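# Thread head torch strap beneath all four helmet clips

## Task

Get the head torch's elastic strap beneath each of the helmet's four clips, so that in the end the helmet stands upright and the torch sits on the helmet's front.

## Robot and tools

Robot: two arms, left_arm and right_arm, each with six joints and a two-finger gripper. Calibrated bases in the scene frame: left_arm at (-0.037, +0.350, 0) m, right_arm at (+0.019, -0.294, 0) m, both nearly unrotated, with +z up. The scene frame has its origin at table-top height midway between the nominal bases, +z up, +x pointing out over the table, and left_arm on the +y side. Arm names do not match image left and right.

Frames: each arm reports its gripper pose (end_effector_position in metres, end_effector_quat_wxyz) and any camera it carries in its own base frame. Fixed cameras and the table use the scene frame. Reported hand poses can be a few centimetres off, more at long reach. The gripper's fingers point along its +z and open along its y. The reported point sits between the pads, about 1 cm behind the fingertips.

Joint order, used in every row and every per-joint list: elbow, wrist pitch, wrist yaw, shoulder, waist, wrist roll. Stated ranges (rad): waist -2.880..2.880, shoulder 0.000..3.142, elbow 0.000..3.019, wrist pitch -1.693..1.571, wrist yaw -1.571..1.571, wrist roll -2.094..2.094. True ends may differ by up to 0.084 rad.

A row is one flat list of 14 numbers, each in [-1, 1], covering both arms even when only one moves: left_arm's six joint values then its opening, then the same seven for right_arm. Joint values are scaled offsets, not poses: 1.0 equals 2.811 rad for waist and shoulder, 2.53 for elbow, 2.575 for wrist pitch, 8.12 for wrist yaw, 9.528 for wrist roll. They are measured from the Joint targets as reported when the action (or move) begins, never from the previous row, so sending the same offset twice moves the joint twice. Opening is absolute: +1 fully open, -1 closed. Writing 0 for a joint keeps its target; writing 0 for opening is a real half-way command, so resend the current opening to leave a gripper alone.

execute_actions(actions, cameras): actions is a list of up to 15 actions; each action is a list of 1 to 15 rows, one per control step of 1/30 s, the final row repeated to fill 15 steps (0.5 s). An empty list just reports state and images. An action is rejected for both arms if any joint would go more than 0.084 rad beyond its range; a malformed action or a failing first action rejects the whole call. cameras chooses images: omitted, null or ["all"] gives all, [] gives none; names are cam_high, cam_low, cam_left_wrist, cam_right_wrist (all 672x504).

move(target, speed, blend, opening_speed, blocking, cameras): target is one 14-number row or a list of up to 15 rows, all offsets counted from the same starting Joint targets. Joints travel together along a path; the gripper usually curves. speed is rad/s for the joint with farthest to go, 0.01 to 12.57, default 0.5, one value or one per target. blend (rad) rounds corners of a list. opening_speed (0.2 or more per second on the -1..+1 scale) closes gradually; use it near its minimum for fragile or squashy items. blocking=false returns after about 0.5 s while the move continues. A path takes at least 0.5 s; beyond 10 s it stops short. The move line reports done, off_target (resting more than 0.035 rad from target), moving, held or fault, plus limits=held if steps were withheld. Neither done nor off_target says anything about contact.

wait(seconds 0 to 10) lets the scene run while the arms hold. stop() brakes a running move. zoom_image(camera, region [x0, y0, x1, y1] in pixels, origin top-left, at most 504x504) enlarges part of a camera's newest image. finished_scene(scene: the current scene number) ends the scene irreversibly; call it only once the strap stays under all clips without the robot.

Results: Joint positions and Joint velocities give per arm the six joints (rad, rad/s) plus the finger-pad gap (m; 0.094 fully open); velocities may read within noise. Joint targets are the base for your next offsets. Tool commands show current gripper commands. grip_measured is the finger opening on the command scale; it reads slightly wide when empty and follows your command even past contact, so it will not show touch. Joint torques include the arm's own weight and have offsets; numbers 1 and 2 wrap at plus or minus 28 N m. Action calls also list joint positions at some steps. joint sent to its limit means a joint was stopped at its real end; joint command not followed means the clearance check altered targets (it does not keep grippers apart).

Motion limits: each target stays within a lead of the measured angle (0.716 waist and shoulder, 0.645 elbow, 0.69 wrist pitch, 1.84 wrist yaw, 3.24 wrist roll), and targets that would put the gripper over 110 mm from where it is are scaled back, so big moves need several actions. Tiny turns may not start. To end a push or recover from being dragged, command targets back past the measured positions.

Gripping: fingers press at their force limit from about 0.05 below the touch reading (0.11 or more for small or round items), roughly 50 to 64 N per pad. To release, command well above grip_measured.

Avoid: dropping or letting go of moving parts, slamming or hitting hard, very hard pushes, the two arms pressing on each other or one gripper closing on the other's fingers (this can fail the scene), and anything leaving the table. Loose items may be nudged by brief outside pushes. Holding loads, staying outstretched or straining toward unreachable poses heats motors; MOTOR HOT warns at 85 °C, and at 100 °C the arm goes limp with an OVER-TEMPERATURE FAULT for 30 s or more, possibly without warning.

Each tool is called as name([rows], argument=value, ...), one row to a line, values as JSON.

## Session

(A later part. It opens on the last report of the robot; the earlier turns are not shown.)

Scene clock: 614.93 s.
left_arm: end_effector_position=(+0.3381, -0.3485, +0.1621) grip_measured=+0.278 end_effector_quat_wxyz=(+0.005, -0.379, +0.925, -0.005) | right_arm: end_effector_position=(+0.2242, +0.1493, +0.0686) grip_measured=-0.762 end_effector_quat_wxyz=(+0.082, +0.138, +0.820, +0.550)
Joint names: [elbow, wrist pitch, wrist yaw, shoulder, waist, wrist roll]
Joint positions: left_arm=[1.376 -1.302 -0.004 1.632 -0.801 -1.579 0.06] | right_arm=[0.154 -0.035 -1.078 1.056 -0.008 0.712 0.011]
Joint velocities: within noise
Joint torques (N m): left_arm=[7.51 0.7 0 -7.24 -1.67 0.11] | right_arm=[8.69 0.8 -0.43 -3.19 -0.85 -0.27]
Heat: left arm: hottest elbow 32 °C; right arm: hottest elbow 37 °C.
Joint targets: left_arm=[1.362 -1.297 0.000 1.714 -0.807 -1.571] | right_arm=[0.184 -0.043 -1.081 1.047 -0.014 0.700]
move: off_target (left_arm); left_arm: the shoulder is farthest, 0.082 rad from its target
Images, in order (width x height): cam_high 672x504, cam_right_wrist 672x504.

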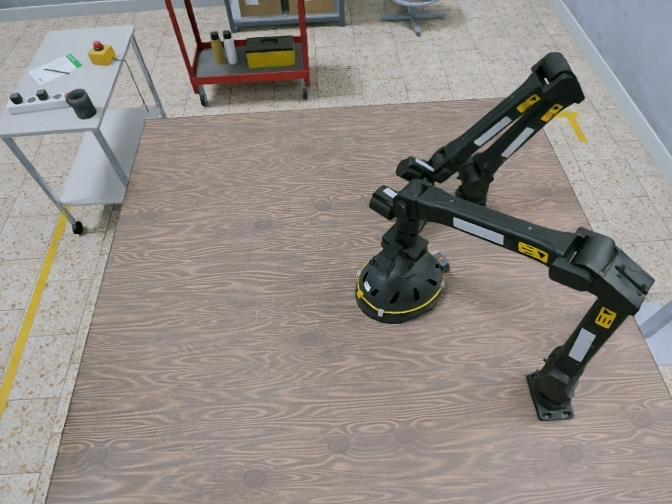

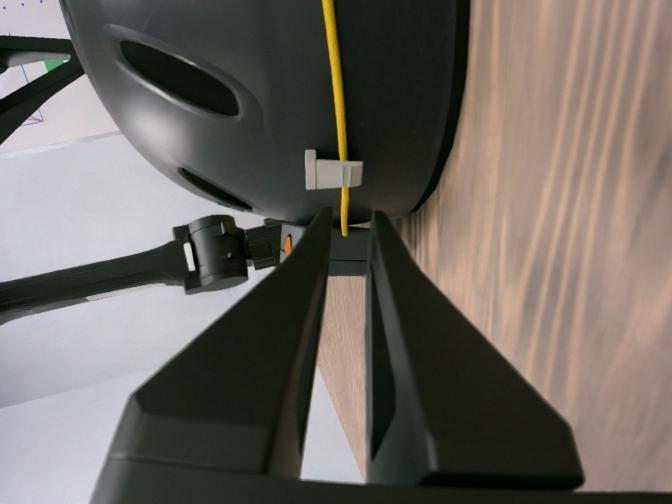

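move([
  [0,0,0,-0.03024,0,0,0.28,0,0,0,0,0,0,-0.76],
  [0.07826,-0.08350,0,-0.04447,0,0,0.28,0,0,0,0,0,0,-0.76],
], speed=[0.15,0.25], cameras=["cam_high","cam_right_wrist"])

zoom_image(camera="cam_high", region=[340, 220, 480, 340])

zoom_image(camera="cam_right_wrist", region=[240, 120, 520, 330])

Scene clock: 622.53 s.
left_arm: end_effector_position=(+0.3322, -0.3427, +0.2346) grip_measured=+0.278 end_effector_quat_wxyz=(+0.000, -0.379, +0.925, +0.003) | right_arm: end_effector_position=(+0.2242, +0.1493, +0.0686) grip_measured=-0.762 end_effector_quat_wxyz=(+0.083, +0.137, +0.820, +0.550)
Joint names: [elbow, wrist pitch, wrist yaw, shoulder, waist, wrist roll]
Joint positions: left_arm=[1.521 -1.505 -0.003 1.592 -0.801 -1.579 0.06] | right_arm=[0.154 -0.035 -1.078 1.056 -0.008 0.711 0.011]
Joint velocities: within noise
Joint torques (N m): left_arm=[12.42 0.14 -0.06 -14.45 -1.73 0.11] | right_arm=[8.68 0.8 -0.42 -3.14 -0.79 -0.27]
Heat: left arm: hottest elbow 32 °C; right arm: hottest elbow 37 °C.
Joint targets: left_arm=[1.559 -1.512 0.000 1.589 -0.807 -1.571] | right_arm=[0.184 -0.043 -1.081 1.047 -0.014 0.700]
move: off_target (left_arm); left_arm: the elbow is farthest, 0.039 rad from its target
Images, in order (width x height): cam_high 672x504, cam_right_wrist 672x504.

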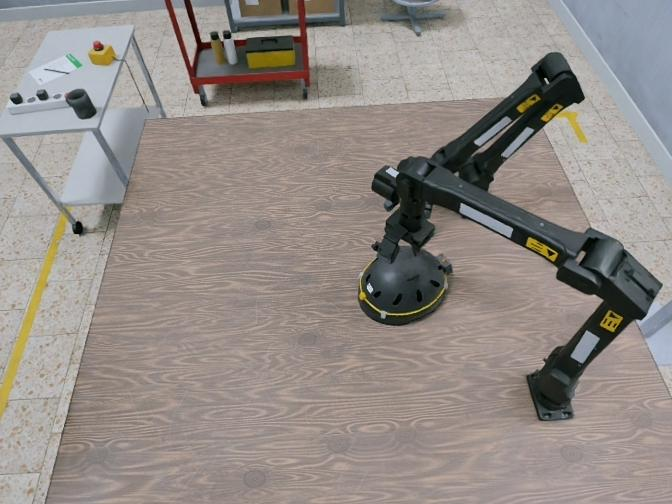

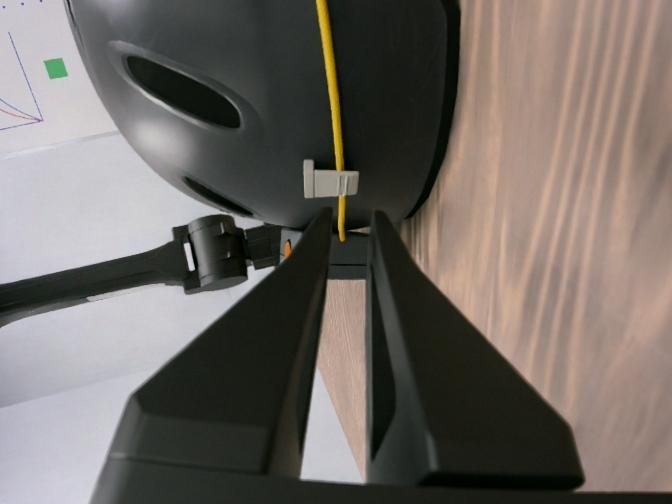

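Scaled by 3.600 from the camera's 672x504 image, which has a finer 960x720 frame.

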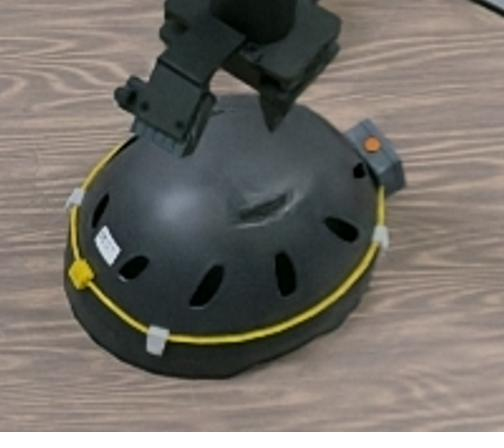

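Scaled by 1.800 from the camera's 672x504 image, which has a finer 960x720 frame.

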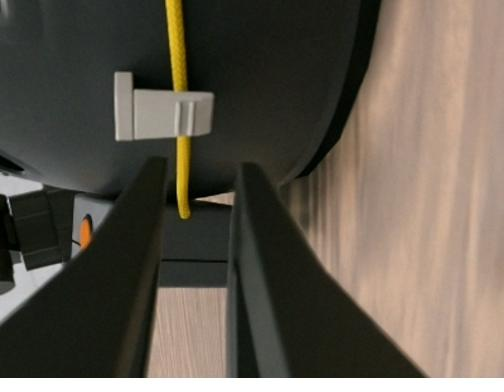

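zoom_image(camera="cam_high", region=[350, 262, 400, 330])

zoom_image(camera="cam_high", region=[425, 250, 465, 300])

Scaled by 7.412 from the camera's 672x504 image, which has a finer 960x720 frame.

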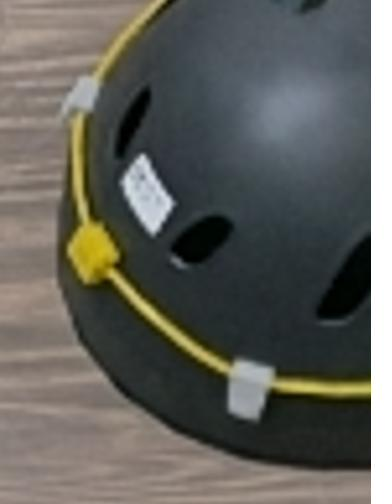

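Scaled by 10.080 from the camera's 672x504 image, which has a finer 960x720 frame.

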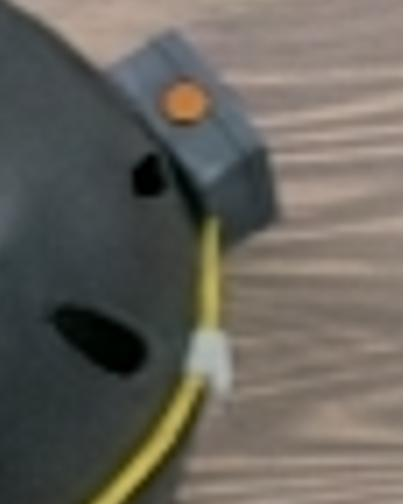

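finished_scene(scene=2)

The scene is finished: the task was done.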